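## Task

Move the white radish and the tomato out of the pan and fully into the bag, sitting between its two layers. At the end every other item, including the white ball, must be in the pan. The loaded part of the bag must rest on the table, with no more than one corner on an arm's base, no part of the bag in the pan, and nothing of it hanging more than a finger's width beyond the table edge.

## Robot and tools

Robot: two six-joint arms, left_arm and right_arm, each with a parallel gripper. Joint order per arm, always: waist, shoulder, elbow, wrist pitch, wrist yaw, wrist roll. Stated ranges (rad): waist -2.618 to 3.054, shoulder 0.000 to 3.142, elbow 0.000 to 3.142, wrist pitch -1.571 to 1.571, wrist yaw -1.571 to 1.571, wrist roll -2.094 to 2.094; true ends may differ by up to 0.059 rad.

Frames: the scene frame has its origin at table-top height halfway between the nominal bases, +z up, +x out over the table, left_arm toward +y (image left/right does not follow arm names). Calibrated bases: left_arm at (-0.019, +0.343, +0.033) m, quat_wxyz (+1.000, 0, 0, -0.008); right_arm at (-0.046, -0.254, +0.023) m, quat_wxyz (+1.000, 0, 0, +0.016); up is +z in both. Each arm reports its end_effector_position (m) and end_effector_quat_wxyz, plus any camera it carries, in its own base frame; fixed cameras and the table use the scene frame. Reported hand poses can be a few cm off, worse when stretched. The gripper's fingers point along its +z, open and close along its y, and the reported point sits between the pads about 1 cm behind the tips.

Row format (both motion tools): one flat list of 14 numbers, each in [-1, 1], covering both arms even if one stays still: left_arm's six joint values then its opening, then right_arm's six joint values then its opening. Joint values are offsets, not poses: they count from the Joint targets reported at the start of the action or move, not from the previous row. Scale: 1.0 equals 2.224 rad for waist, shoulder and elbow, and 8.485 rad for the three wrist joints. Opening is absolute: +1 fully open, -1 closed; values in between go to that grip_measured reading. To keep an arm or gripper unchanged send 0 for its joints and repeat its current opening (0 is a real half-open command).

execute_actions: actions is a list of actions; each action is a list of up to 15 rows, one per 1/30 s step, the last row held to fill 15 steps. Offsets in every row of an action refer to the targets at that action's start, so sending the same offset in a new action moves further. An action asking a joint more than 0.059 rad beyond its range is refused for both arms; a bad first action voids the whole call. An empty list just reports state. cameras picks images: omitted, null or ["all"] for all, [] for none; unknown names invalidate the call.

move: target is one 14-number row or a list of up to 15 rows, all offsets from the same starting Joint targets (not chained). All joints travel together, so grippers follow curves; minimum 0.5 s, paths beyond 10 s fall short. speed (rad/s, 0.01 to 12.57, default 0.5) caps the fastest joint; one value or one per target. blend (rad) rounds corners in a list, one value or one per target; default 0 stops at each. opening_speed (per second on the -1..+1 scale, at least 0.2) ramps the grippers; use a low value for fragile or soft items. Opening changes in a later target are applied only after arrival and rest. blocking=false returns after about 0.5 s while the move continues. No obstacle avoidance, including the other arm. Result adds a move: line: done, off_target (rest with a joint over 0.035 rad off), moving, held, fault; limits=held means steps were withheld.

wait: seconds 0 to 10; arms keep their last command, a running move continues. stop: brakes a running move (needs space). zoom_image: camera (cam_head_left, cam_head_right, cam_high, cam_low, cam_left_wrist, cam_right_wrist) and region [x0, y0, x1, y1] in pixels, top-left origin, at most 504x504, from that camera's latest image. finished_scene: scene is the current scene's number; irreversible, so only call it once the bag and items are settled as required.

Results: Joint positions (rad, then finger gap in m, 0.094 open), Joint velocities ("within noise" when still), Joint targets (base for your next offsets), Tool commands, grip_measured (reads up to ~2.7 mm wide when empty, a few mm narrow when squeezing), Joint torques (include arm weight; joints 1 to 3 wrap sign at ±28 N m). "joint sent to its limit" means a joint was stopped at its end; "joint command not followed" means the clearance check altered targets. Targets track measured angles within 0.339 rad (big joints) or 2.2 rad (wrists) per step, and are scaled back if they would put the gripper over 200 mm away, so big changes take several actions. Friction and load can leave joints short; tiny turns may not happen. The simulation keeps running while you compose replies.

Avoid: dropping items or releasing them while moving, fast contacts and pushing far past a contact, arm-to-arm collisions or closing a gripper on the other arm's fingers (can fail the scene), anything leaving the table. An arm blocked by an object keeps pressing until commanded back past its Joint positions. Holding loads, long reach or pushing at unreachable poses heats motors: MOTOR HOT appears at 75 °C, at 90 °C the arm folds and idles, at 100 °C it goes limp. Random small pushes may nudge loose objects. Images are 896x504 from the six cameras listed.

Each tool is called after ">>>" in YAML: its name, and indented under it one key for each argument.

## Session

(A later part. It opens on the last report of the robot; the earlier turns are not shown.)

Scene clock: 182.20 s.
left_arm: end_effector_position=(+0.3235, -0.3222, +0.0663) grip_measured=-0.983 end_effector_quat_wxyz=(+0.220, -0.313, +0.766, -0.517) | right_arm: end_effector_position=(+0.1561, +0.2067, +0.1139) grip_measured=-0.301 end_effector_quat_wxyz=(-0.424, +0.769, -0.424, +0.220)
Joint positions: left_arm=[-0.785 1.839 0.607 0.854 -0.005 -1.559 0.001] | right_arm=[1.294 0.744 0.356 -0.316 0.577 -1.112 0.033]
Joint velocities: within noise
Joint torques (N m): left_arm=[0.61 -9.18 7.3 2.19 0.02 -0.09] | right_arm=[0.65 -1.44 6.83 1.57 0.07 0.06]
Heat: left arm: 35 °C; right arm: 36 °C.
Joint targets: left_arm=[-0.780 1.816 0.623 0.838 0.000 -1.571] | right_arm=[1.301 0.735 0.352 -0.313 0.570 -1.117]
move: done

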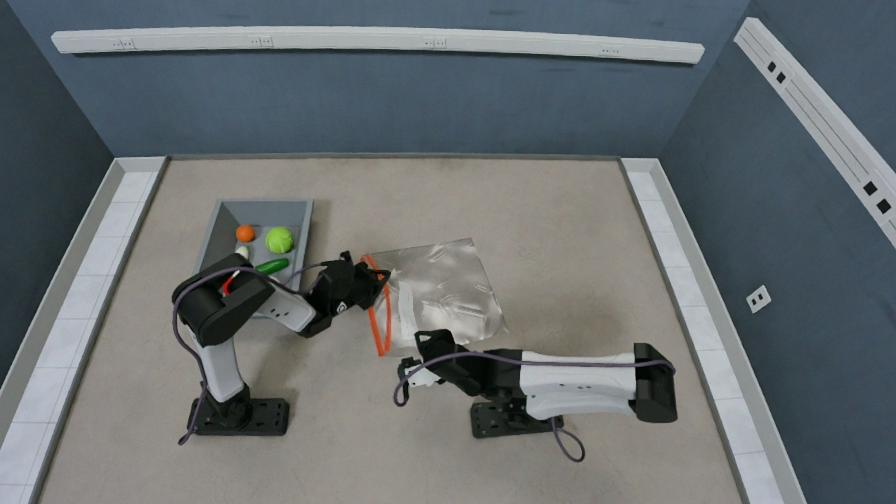

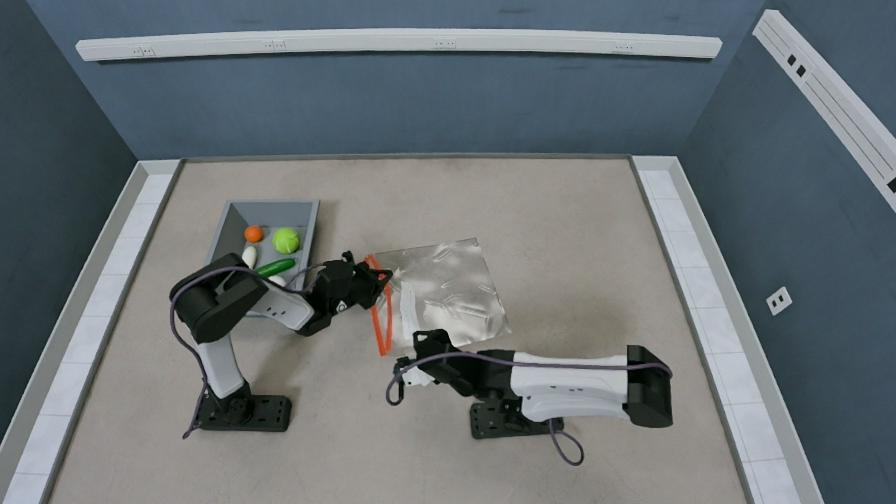

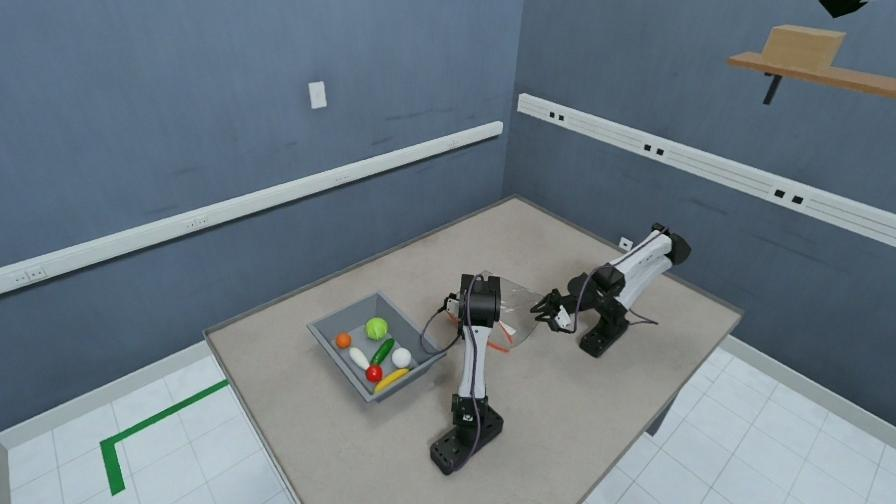

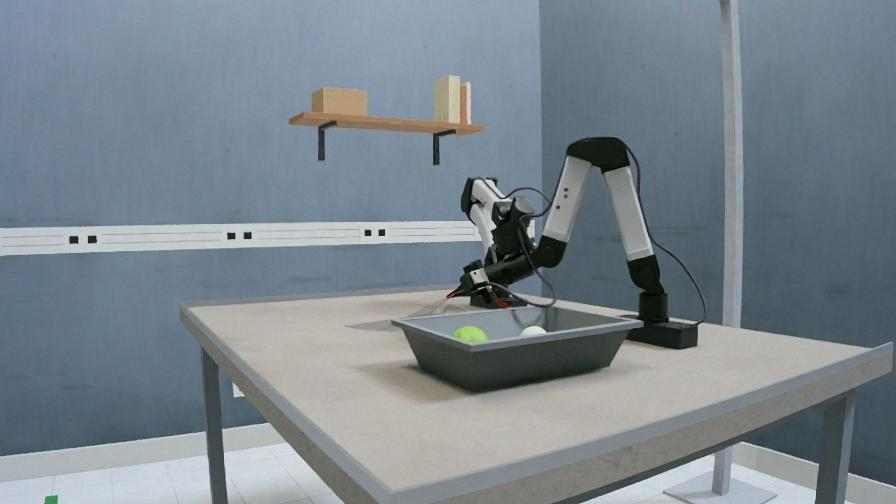

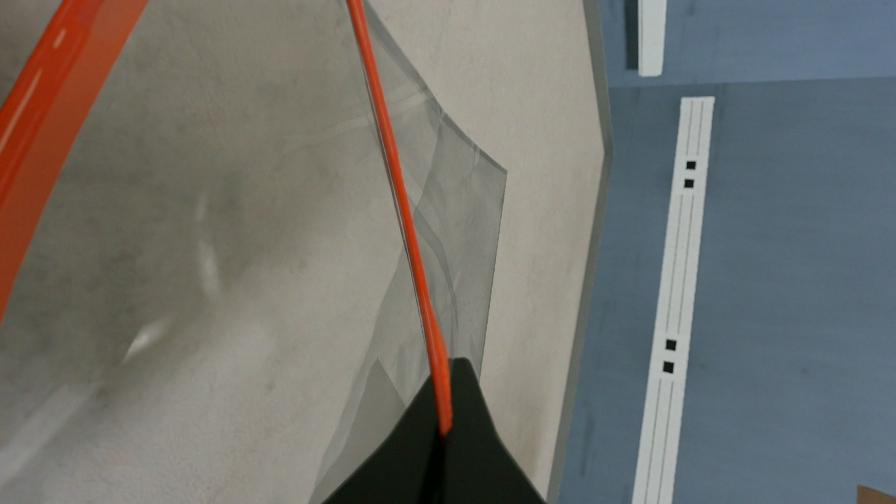

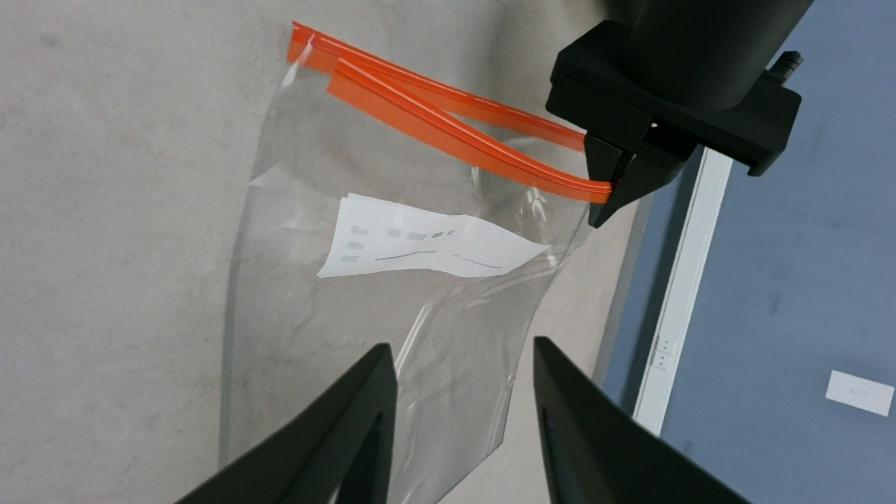

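>>> move:
  target: [0,-0.036,0.0126,-0.0094,0,0,-1,0.0836,0.604,0.0836,0.1654,0.1037,0.3695,0]
  speed: 0.8

>>> zoom_image:
  camera: "cam_high"
  region: [400, 240, 560, 370]

Scene clock: 188.63 s.
left_arm: end_effector_position=(+0.3253, -0.3241, +0.0907) grip_measured=-0.983 end_effector_quat_wxyz=(+0.223, -0.311, +0.760, -0.525) | right_arm: end_effector_position=(+0.1966, +0.2822, +0.0589) grip_measured=-0.001 end_effector_quat_wxyz=(+0.483, +0.501, +0.528, +0.486)
Joint positions: left_arm=[-0.785 1.762 0.631 0.774 -0.005 -1.559 0.001] | right_arm=[1.481 2.066 0.523 1.075 1.438 2.012 0.047]
Joint velocities: within noise
Joint torques (N m): left_arm=[0.62 -9.33 8.21 2.19 0.03 -0.08] | right_arm=[0.64 -5.87 4.16 1.35 0.35 0.03]
Heat: left arm: 35 °C; right arm: 35 °C.
Joint targets: left_arm=[-0.780 1.736 0.651 0.758 0.000 -1.571] | right_arm=[1.487 2.078 0.538 1.090 1.450 2.018]
move: done

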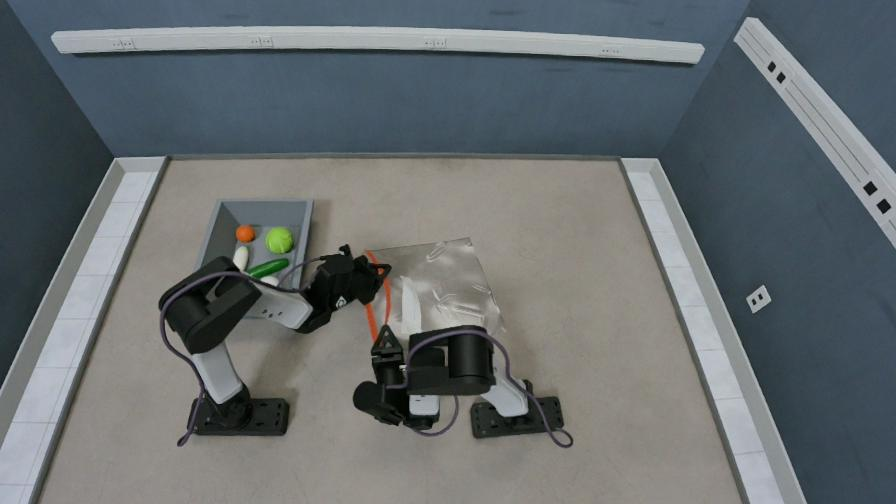

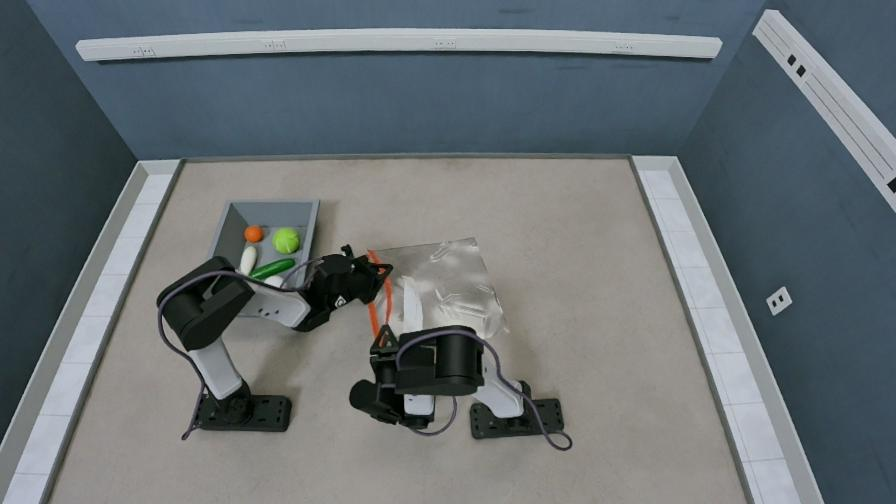

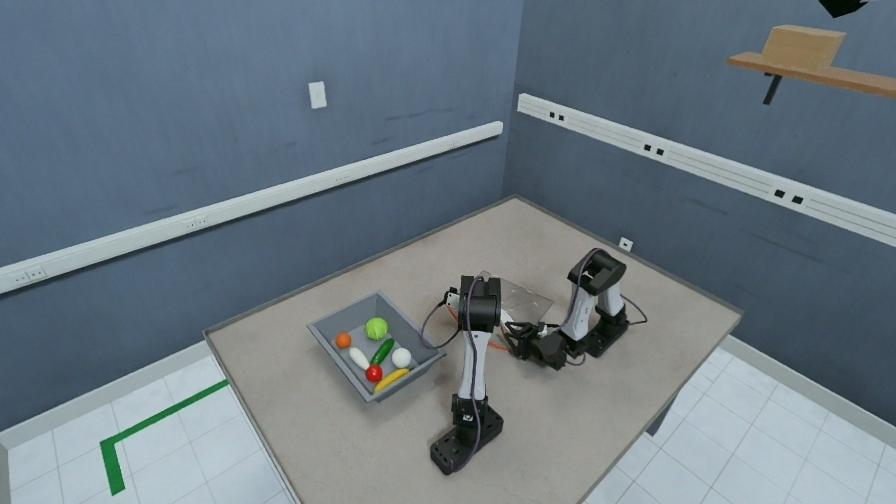

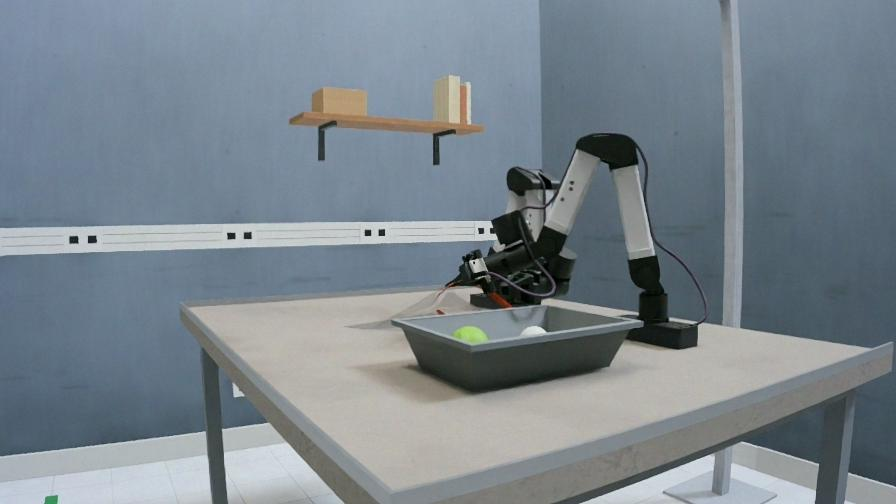

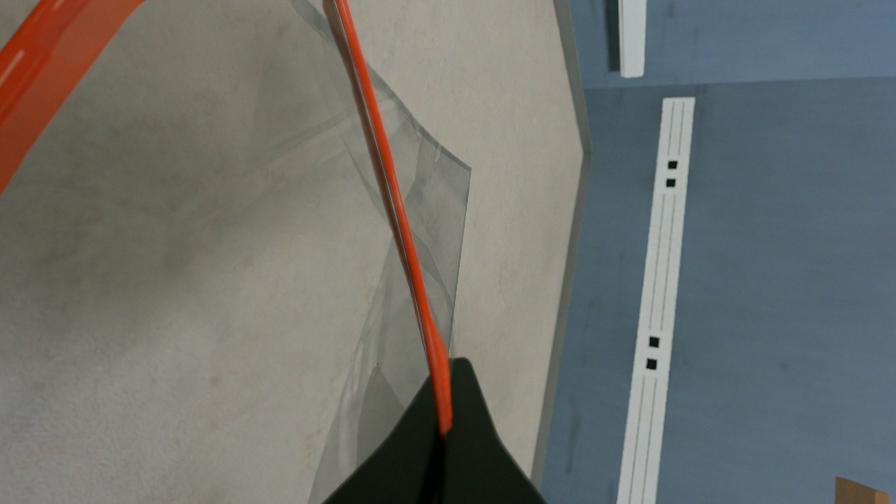

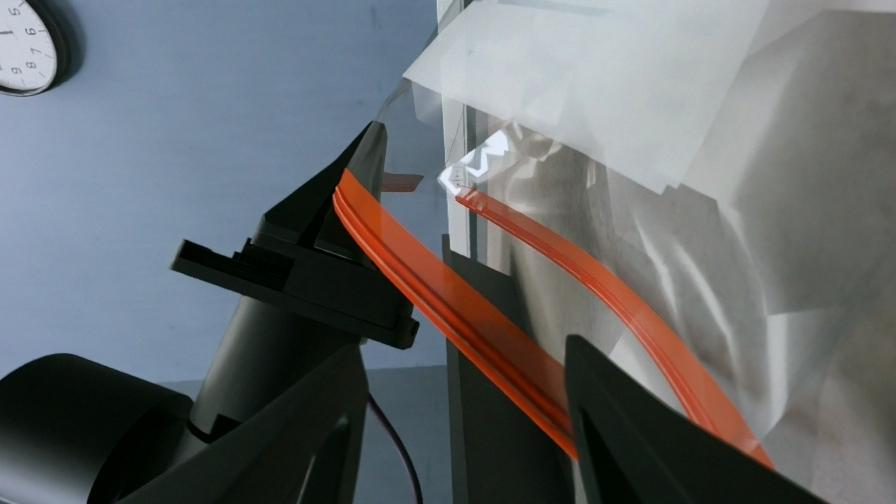

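Scaled by 3.150 from the camera's 896x504 image, which has a finer 1280x720 frame.

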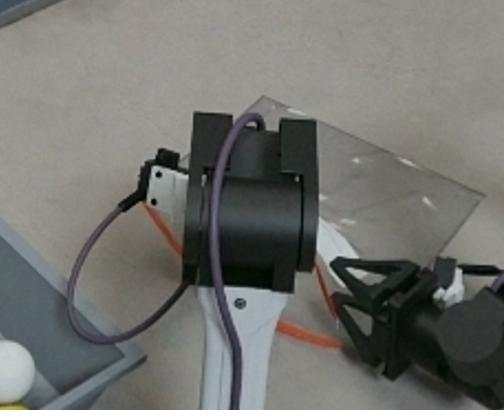

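>>> move:
  target: [0,0,0,0,0,0,-1,-0.0823,-0.0193,0.0346,-0.0098,-0.0104,0,0]
  speed: 0.15
  cameras: ["cam_right_wrist","cam_left_wrist"]

Scene clock: 191.70 s.
left_arm: end_effector_position=(+0.3254, -0.3242, +0.0907) grip_measured=-0.983 end_effector_quat_wxyz=(+0.223, -0.311, +0.760, -0.525) | right_arm: end_effector_position=(+0.2477, +0.2726, +0.0604) grip_measured=-0.001 end_effector_quat_wxyz=(+0.499, +0.540, +0.502, +0.455)
Joint positions: left_arm=[-0.785 1.762 0.632 0.773 -0.005 -1.559 0.001] | right_arm=[1.308 2.066 0.599 1.009 1.37 2.013 0.047]
Joint velocities: within noise
Joint torques (N m): left_arm=[0.66 -9.29 8.23 2.2 0.02 -0.08] | right_arm=[-0.4 -10.07 4.78 1.2 0.11 0.04]
Heat: left arm: 35 °C; right arm: 35 °C.
Joint targets: left_arm=[-0.780 1.736 0.651 0.758 0.000 -1.571] | right_arm=[1.304 2.036 0.615 1.007 1.361 2.018]
move: done
Images, in order (width x height): cam_left_wrist 896x504, cam_right_wrist 896x504.

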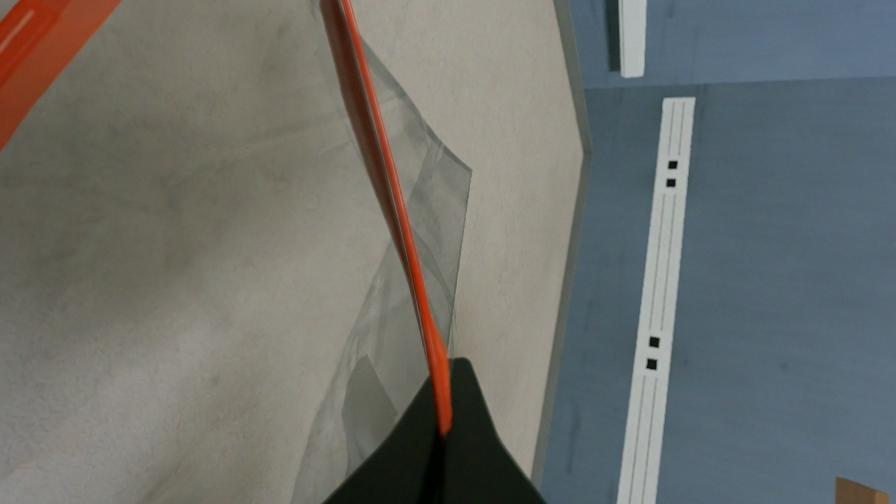

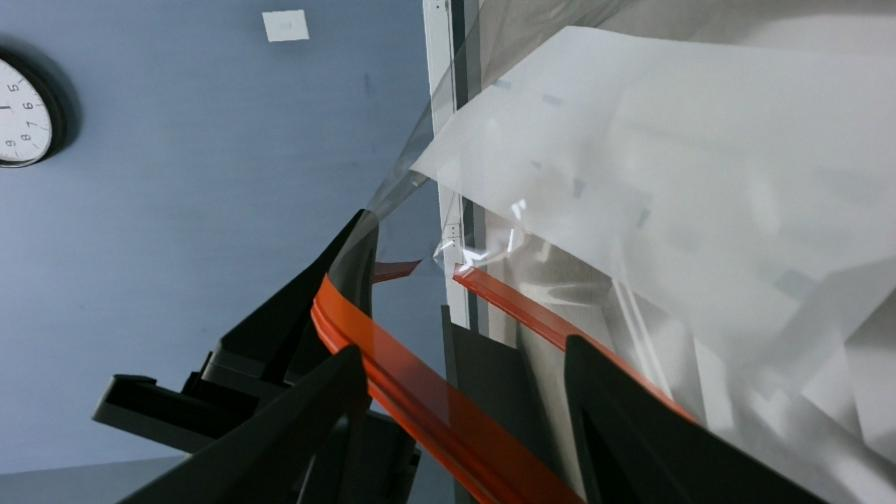

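>>> move:
  target:
    - [0,0,0,0,0,0,-1,0,-0.0549,0.0022,-0.0141,0,0,0]
    - [0,0,0,0,0,0,-1,-0.0103,-0.0495,-0.0207,-0.0066,0,0,0]
  speed: 0.15
  cameras: ["cam_right_wrist"]

Scene clock: 194.07 s.
left_arm: end_effector_position=(+0.3254, -0.3241, +0.0906) grip_measured=-0.983 end_effector_quat_wxyz=(+0.223, -0.311, +0.760, -0.525) | right_arm: end_effector_position=(+0.2519, +0.2616, +0.0827) grip_measured=-0.001 end_effector_quat_wxyz=(+0.500, +0.548, +0.493, +0.455)
Joint positions: left_arm=[-0.785 1.762 0.632 0.773 -0.005 -1.559 0.001] | right_arm=[1.286 1.952 0.572 0.935 1.368 2.013 0.047]
Joint velocities: within noise
Joint torques (N m): left_arm=[0.58 -9.22 8.18 2.21 0.02 -0.1] | right_arm=[-0.49 -9.31 3.32 1.37 0.14 0.04]
Heat: left arm: 35 °C; right arm: 34 °C.
Joint targets: left_arm=[-0.780 1.736 0.651 0.758 0.000 -1.571] | right_arm=[1.281 1.926 0.569 0.951 1.362 2.018]
move: done
Images, in order (width x height): cam_right_wrist 896x504.

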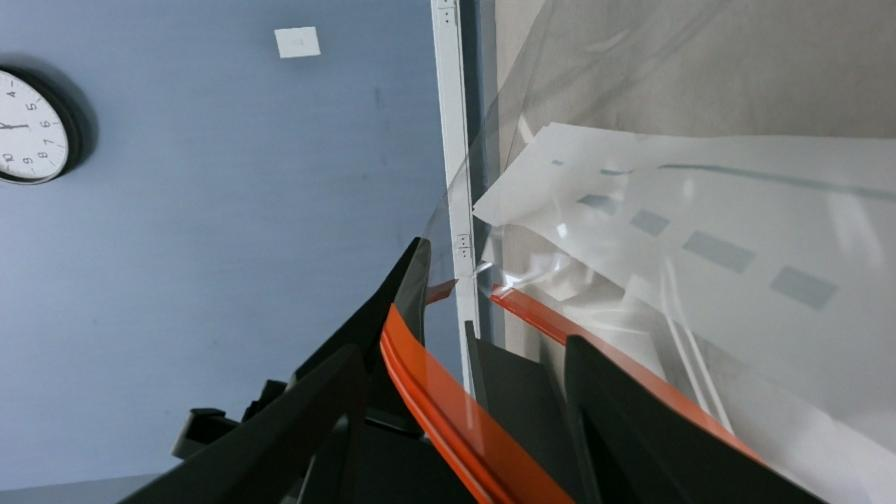

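>>> move:
  target: [0,0,0,0,0,0,-1,-0.01,-0.0135,-0.0264,0.0034,0,0,0]
  speed: 0.15
  cameras: ["cam_right_wrist","cam_left_wrist"]

>>> zoom_image:
  camera: "cam_right_wrist"
  region: [300, 200, 650, 504]

Scene clock: 195.77 s.
left_arm: end_effector_position=(+0.3254, -0.3241, +0.0906) grip_measured=-0.983 end_effector_quat_wxyz=(+0.223, -0.311, +0.760, -0.525) | right_arm: end_effector_position=(+0.2533, +0.2425, +0.0797) grip_measured=-0.001 end_effector_quat_wxyz=(+0.507, +0.552, +0.489, +0.446)
Joint positions: left_arm=[-0.785 1.762 0.632 0.773 -0.005 -1.559 0.001] | right_arm=[1.264 1.933 0.514 0.964 1.368 2.013 0.047]
Joint velocities: within noise
Joint torques (N m): left_arm=[0.59 -9.31 8.2 2.2 0.03 -0.09] | right_arm=[-0.53 -9.88 3.11 1.38 0.15 0.04]
Heat: left arm: 35 °C; right arm: 34 °C.
Joint targets: left_arm=[-0.780 1.736 0.651 0.758 0.000 -1.571] | right_arm=[1.259 1.896 0.510 0.980 1.362 2.018]
move: off_target (right_arm); right_arm: the shoulder is farthest, 0.037 rad from its target
Images, in order (width x height): cam_left_wrist 896x504, cam_right_wrist 896x504.

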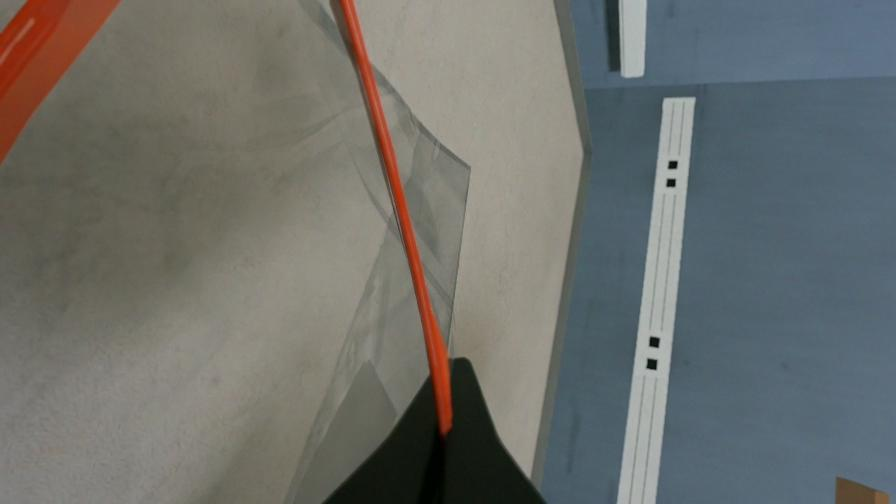

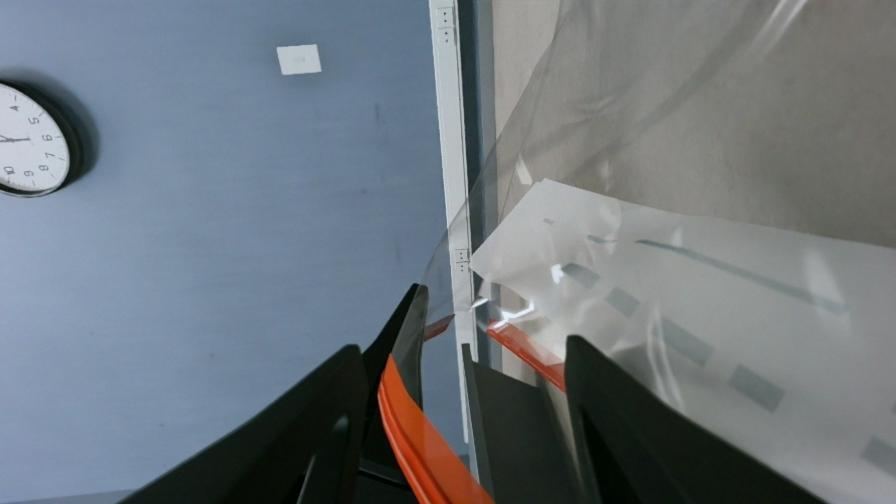

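Scaled by 1.440 from the camera's 896x504 image, which has a finer 1280x720 frame.

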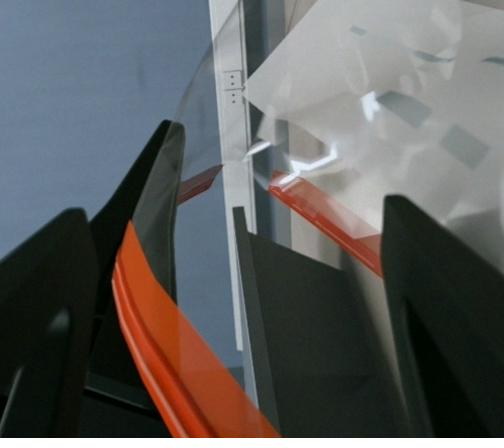

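>>> execute_actions:
  actions: []
  cameras: ["cam_head_left","cam_high","cam_low"]

>>> zoom_image:
  camera: "cam_head_left"
  region: [330, 220, 450, 400]

>>> zoom_image:
  camera: "cam_high"
  region: [430, 260, 560, 370]

>>> zoom_image:
  camera: "cam_low"
  region: [410, 220, 570, 330]

Scene clock: 196.80 s.
left_arm: end_effector_position=(+0.3254, -0.3241, +0.0906) grip_measured=-0.983 end_effector_quat_wxyz=(+0.223, -0.311, +0.760, -0.525) | right_arm: end_effector_position=(+0.2533, +0.2426, +0.0798) grip_measured=-0.001 end_effector_quat_wxyz=(+0.507, +0.552, +0.489, +0.446)
Joint positions: left_arm=[-0.785 1.762 0.632 0.773 -0.005 -1.559 0.001] | right_arm=[1.264 1.933 0.514 0.965 1.368 2.013 0.047]
Joint velocities: within noise
Joint torques (N m): left_arm=[0.62 -9.26 8.17 2.2 0.03 -0.08] | right_arm=[-0.5 -9.88 3.08 1.38 0.15 0.04]
Heat: left arm: 35 °C; right arm: 34 °C.
Joint targets: left_arm=[-0.780 1.736 0.651 0.758 0.000 -1.571] | right_arm=[1.259 1.896 0.510 0.980 1.362 2.018]
Tool commands: left_gripper/opening=-1.0 right_gripper/opening=+0.0
Images, in order (width x height): cam_head_left 896x504, cam_high 896x504, cam_low 896x504.

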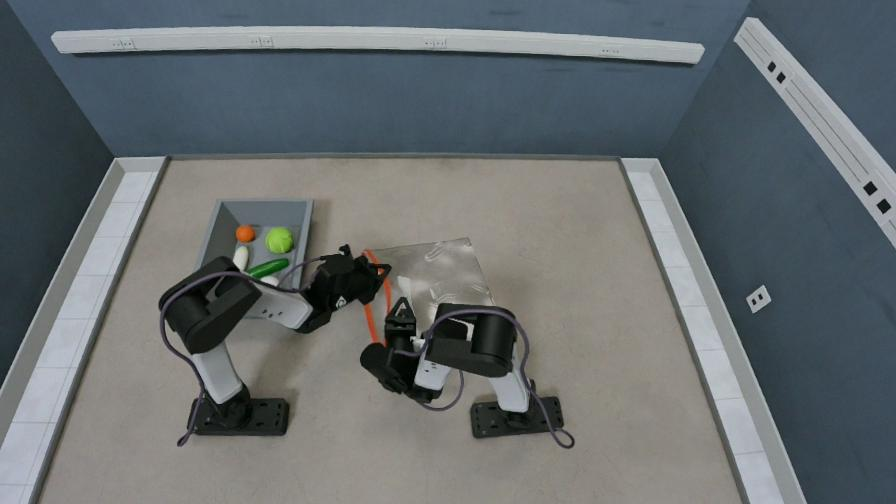

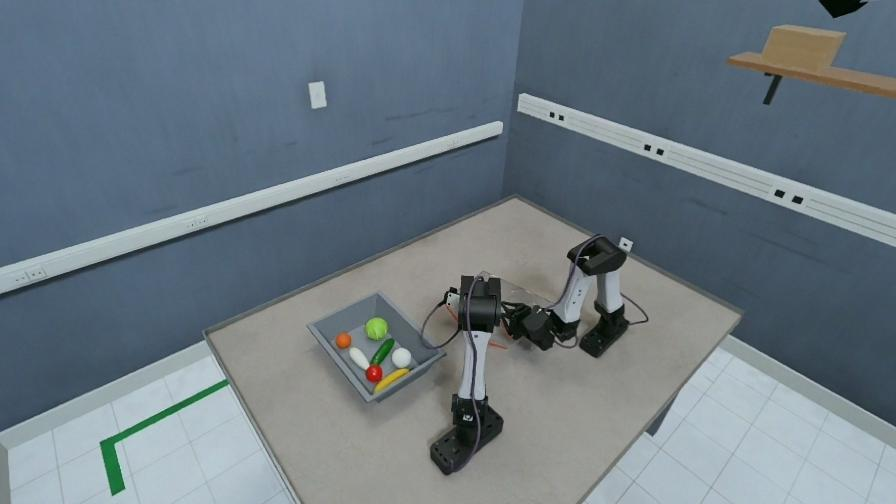

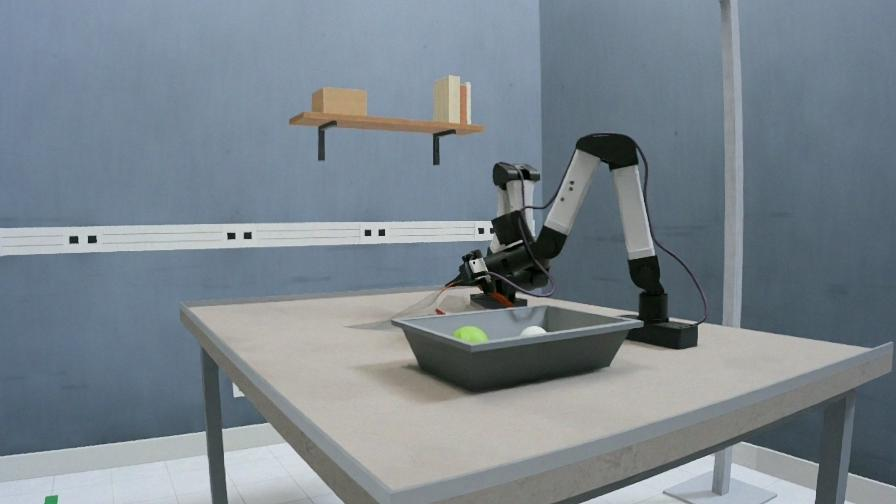

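Scaled by 2.800 from the camera's 896x504 image, which has a finer 1280x720 frame.

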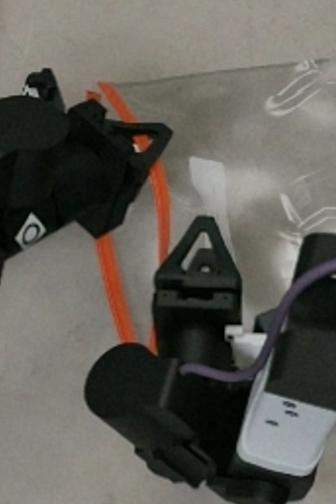

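Scaled by 3.877 from the camera's 896x504 image, which has a finer 1280x720 frame.

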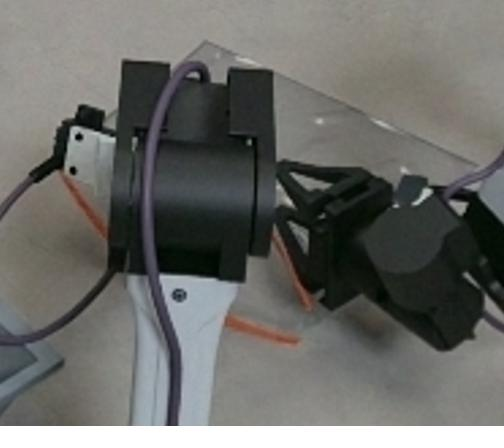

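Scaled by 3.150 from the camera's 896x504 image, which has a finer 1280x720 frame.

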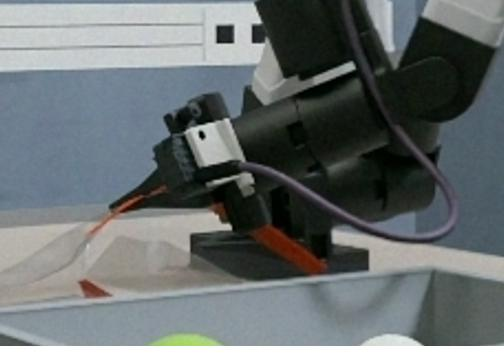

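>>> move:
  target: [0,0,0,0,0,0,-1,0.01,0.0105,0.0264,-0.0034,0,0,0]
  speed: 0.15
  cameras: ["cam_right_wrist","cam_head_left"]

>>> zoom_image:
  camera: "cam_right_wrist"
  region: [300, 200, 700, 504]

>>> zoom_image:
  camera: "cam_head_left"
  region: [340, 230, 440, 380]

Scene clock: 198.43 s.
left_arm: end_effector_position=(+0.3254, -0.3241, +0.0906) grip_measured=-0.983 end_effector_quat_wxyz=(+0.223, -0.311, +0.760, -0.525) | right_arm: end_effector_position=(+0.2535, +0.2547, +0.0860) grip_measured=-0.001 end_effector_quat_wxyz=(+0.499, +0.554, +0.485, +0.457)
Joint positions: left_arm=[-0.785 1.762 0.632 0.773 -0.005 -1.559 0.001] | right_arm=[1.275 1.933 0.552 0.953 1.368 2.013 0.047]
Joint velocities: within noise
Joint torques (N m): left_arm=[0.59 -9.25 8.18 2.2 0.02 -0.09] | right_arm=[0.59 -8.02 5.3 1.2 0.14 0.04]
Heat: left arm: 35 °C; right arm: 34 °C.
Joint targets: left_arm=[-0.780 1.736 0.651 0.758 0.000 -1.571] | right_arm=[1.281 1.919 0.569 0.951 1.362 2.018]
move: done
Images, in order (width x height): cam_head_left 896x504, cam_right_wrist 896x504.

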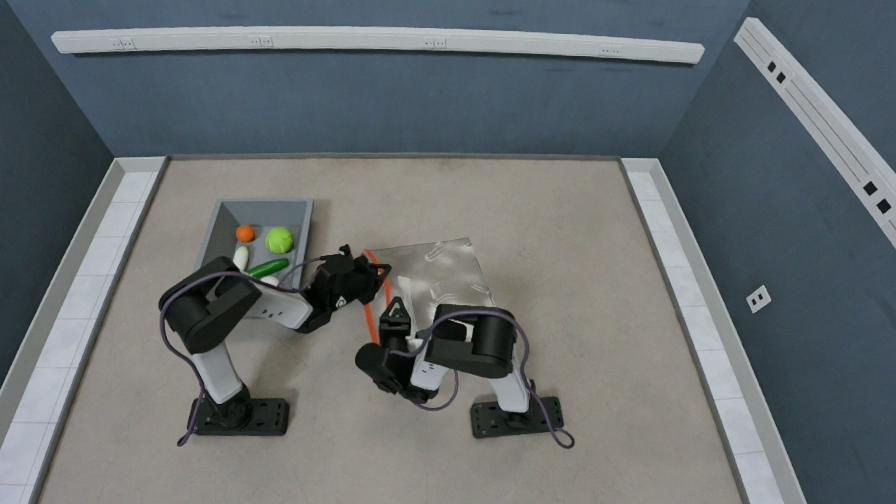

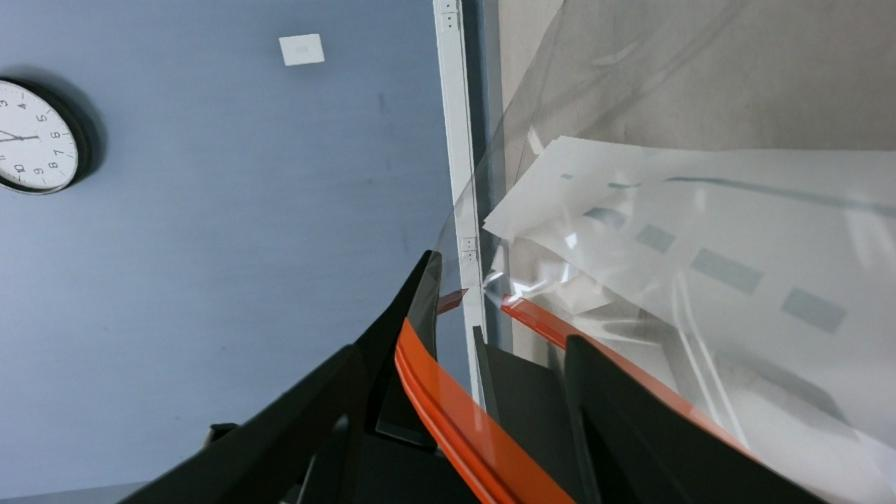

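Scaled by 1.260 from the camera's 896x504 image, which has a finer 1280x720 frame.

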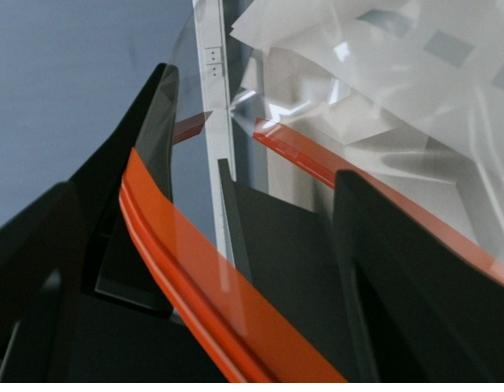

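Scaled by 3.360 from the camera's 896x504 image, which has a finer 1280x720 frame.

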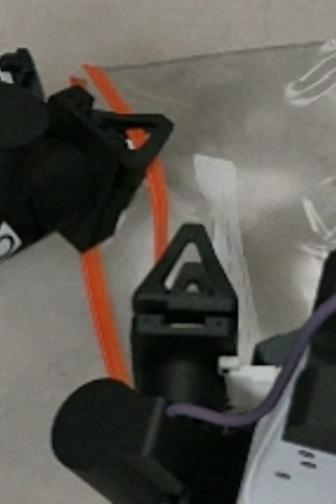

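>>> move:
  target: [0,0,0,0,0,0,-1,0,0,0,0,0,0,-1]
  opening_speed: 0.5
  cameras: ["cam_right_wrist","cam_left_wrist"]

>>> zoom_image:
  camera: "cam_right_wrist"
  region: [300, 200, 700, 504]

Scene clock: 213.00 s.
left_arm: end_effector_position=(+0.3254, -0.3241, +0.0906) grip_measured=-0.983 end_effector_quat_wxyz=(+0.223, -0.311, +0.760, -0.525) | right_arm: end_effector_position=(+0.2535, +0.2547, +0.0860) grip_measured=-0.991 end_effector_quat_wxyz=(+0.499, +0.554, +0.485, +0.457)
Joint positions: left_arm=[-0.785 1.762 0.632 0.773 -0.005 -1.559 0.001] | right_arm=[1.275 1.933 0.552 0.952 1.368 2.013 0]
Joint velocities: within noise
Joint torques (N m): left_arm=[0.61 -9.28 8.2 2.21 0.03 -0.1] | right_arm=[0.57 -8.02 5.31 1.24 0.14 0.04]
Heat: left arm: 36 °C; right arm: 34 °C.
Joint targets: left_arm=[-0.780 1.736 0.651 0.758 0.000 -1.571] | right_arm=[1.281 1.919 0.569 0.952 1.362 2.018]
move: done
Images, in order (width x height): cam_left_wrist 896x504, cam_right_wrist 896x504.

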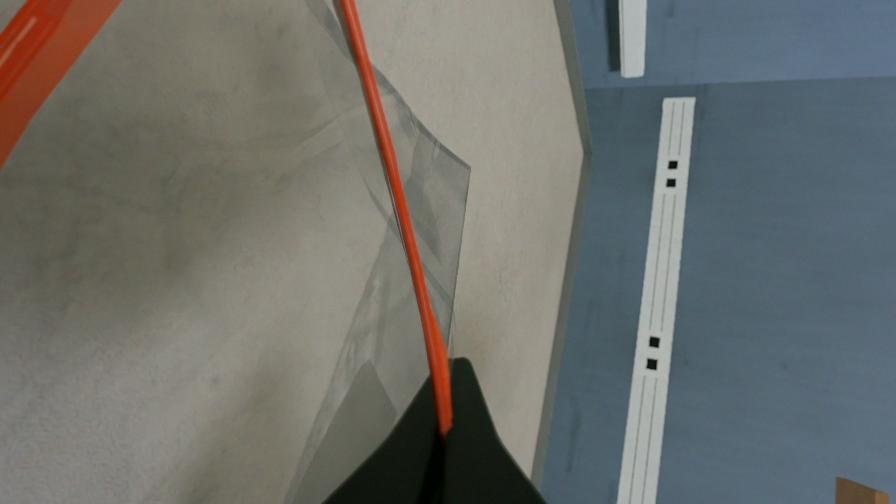

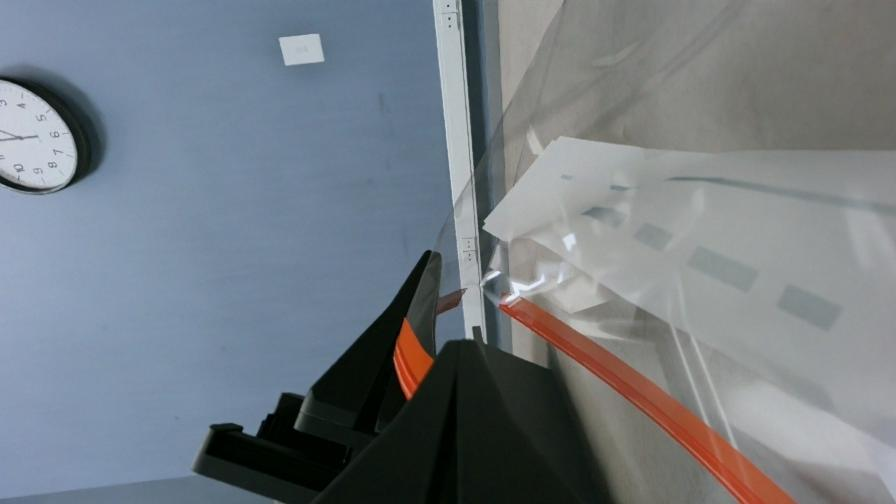

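Scaled by 1.260 from the camera's 896x504 image, which has a finer 1280x720 frame.

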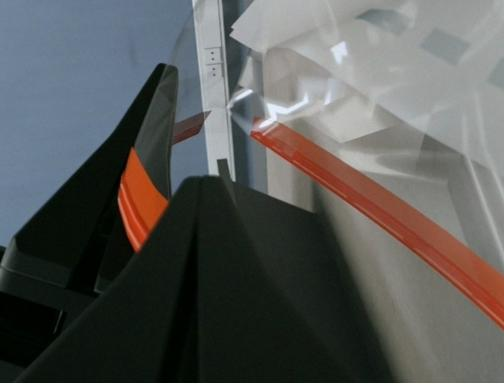

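>>> move:
  target:
    - [0,0,0,0,0,0,-0.4,0,0,0,0,0,0,-1]
    - [0,-0.1655,-0.1646,0.0006,0,0,-0.4,0,0,0,0,0,0,-1]
  speed: 0.3
  opening_speed: 0.8
  cameras: ["cam_right_wrist","cam_left_wrist","cam_head_left"]

>>> zoom_image:
  camera: "cam_head_left"
  region: [330, 220, 530, 380]

Scene clock: 215.87 s.
left_arm: end_effector_position=(+0.2631, -0.2619, +0.1063) grip_measured=-0.402 end_effector_quat_wxyz=(+0.229, -0.307, +0.750, -0.539) | right_arm: end_effector_position=(+0.2535, +0.2547, +0.0860) grip_measured=-0.991 end_effector_quat_wxyz=(+0.499, +0.554, +0.485, +0.457)
Joint positions: left_arm=[-0.785 1.384 0.296 0.768 -0.005 -1.559 0.028] | right_arm=[1.275 1.933 0.552 0.952 1.368 2.013 0]
Joint velocities: within noise
Joint torques (N m): left_arm=[0.61 -5.29 5.49 2.32 0.02 -0.09] | right_arm=[0.57 -8.03 5.29 1.24 0.15 0.03]
Heat: left arm: 36 °C; right arm: 34 °C.
Joint targets: left_arm=[-0.780 1.368 0.285 0.763 0.000 -1.571] | right_arm=[1.281 1.919 0.569 0.952 1.362 2.018]
move: done
Images, in order (width x height): cam_head_left 896x504, cam_left_wrist 896x504, cam_right_wrist 896x504.

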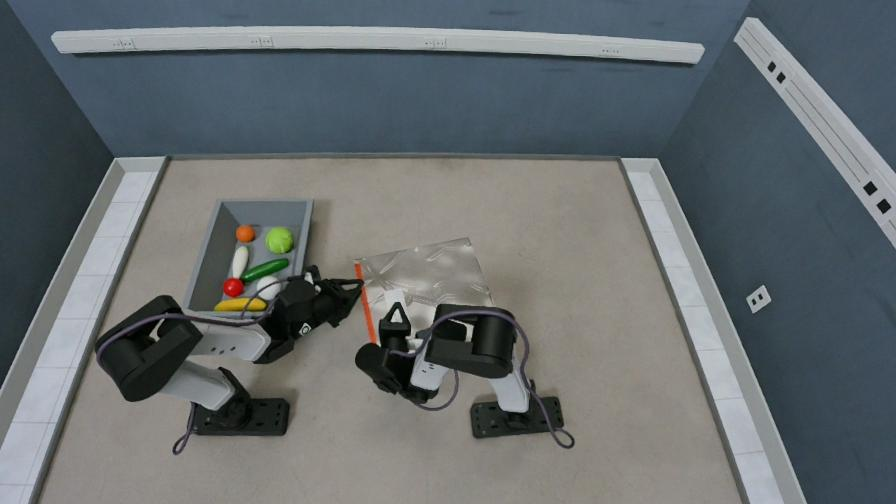

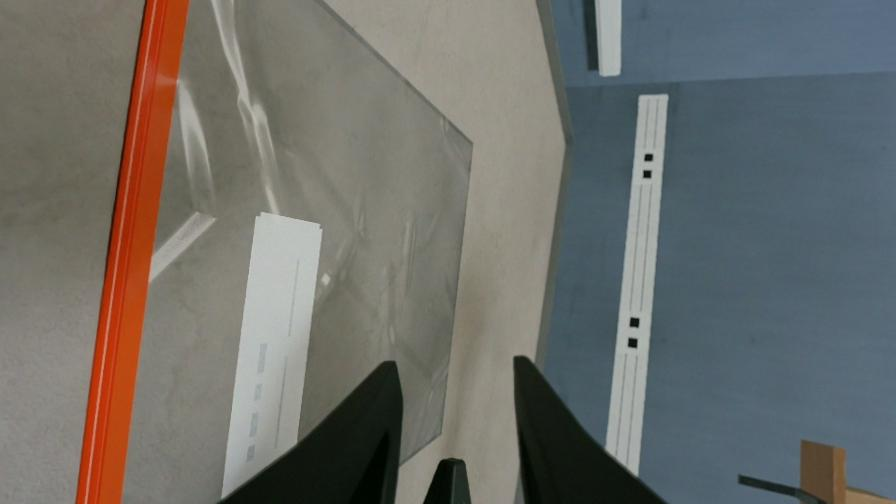

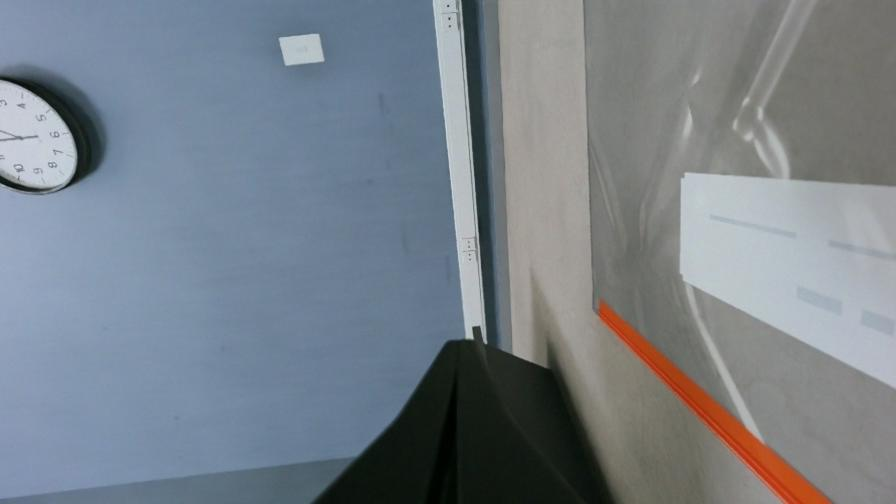

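Scaled by 2.520 from the camera's 896x504 image, which has a finer 1280x720 frame.

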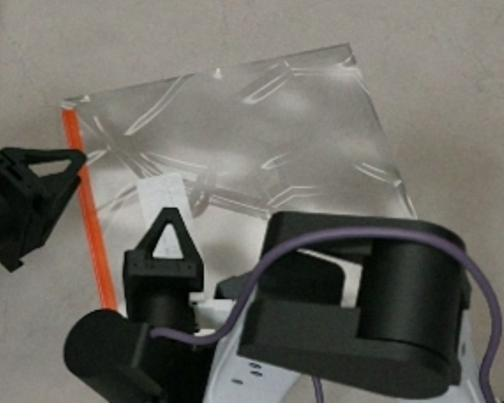

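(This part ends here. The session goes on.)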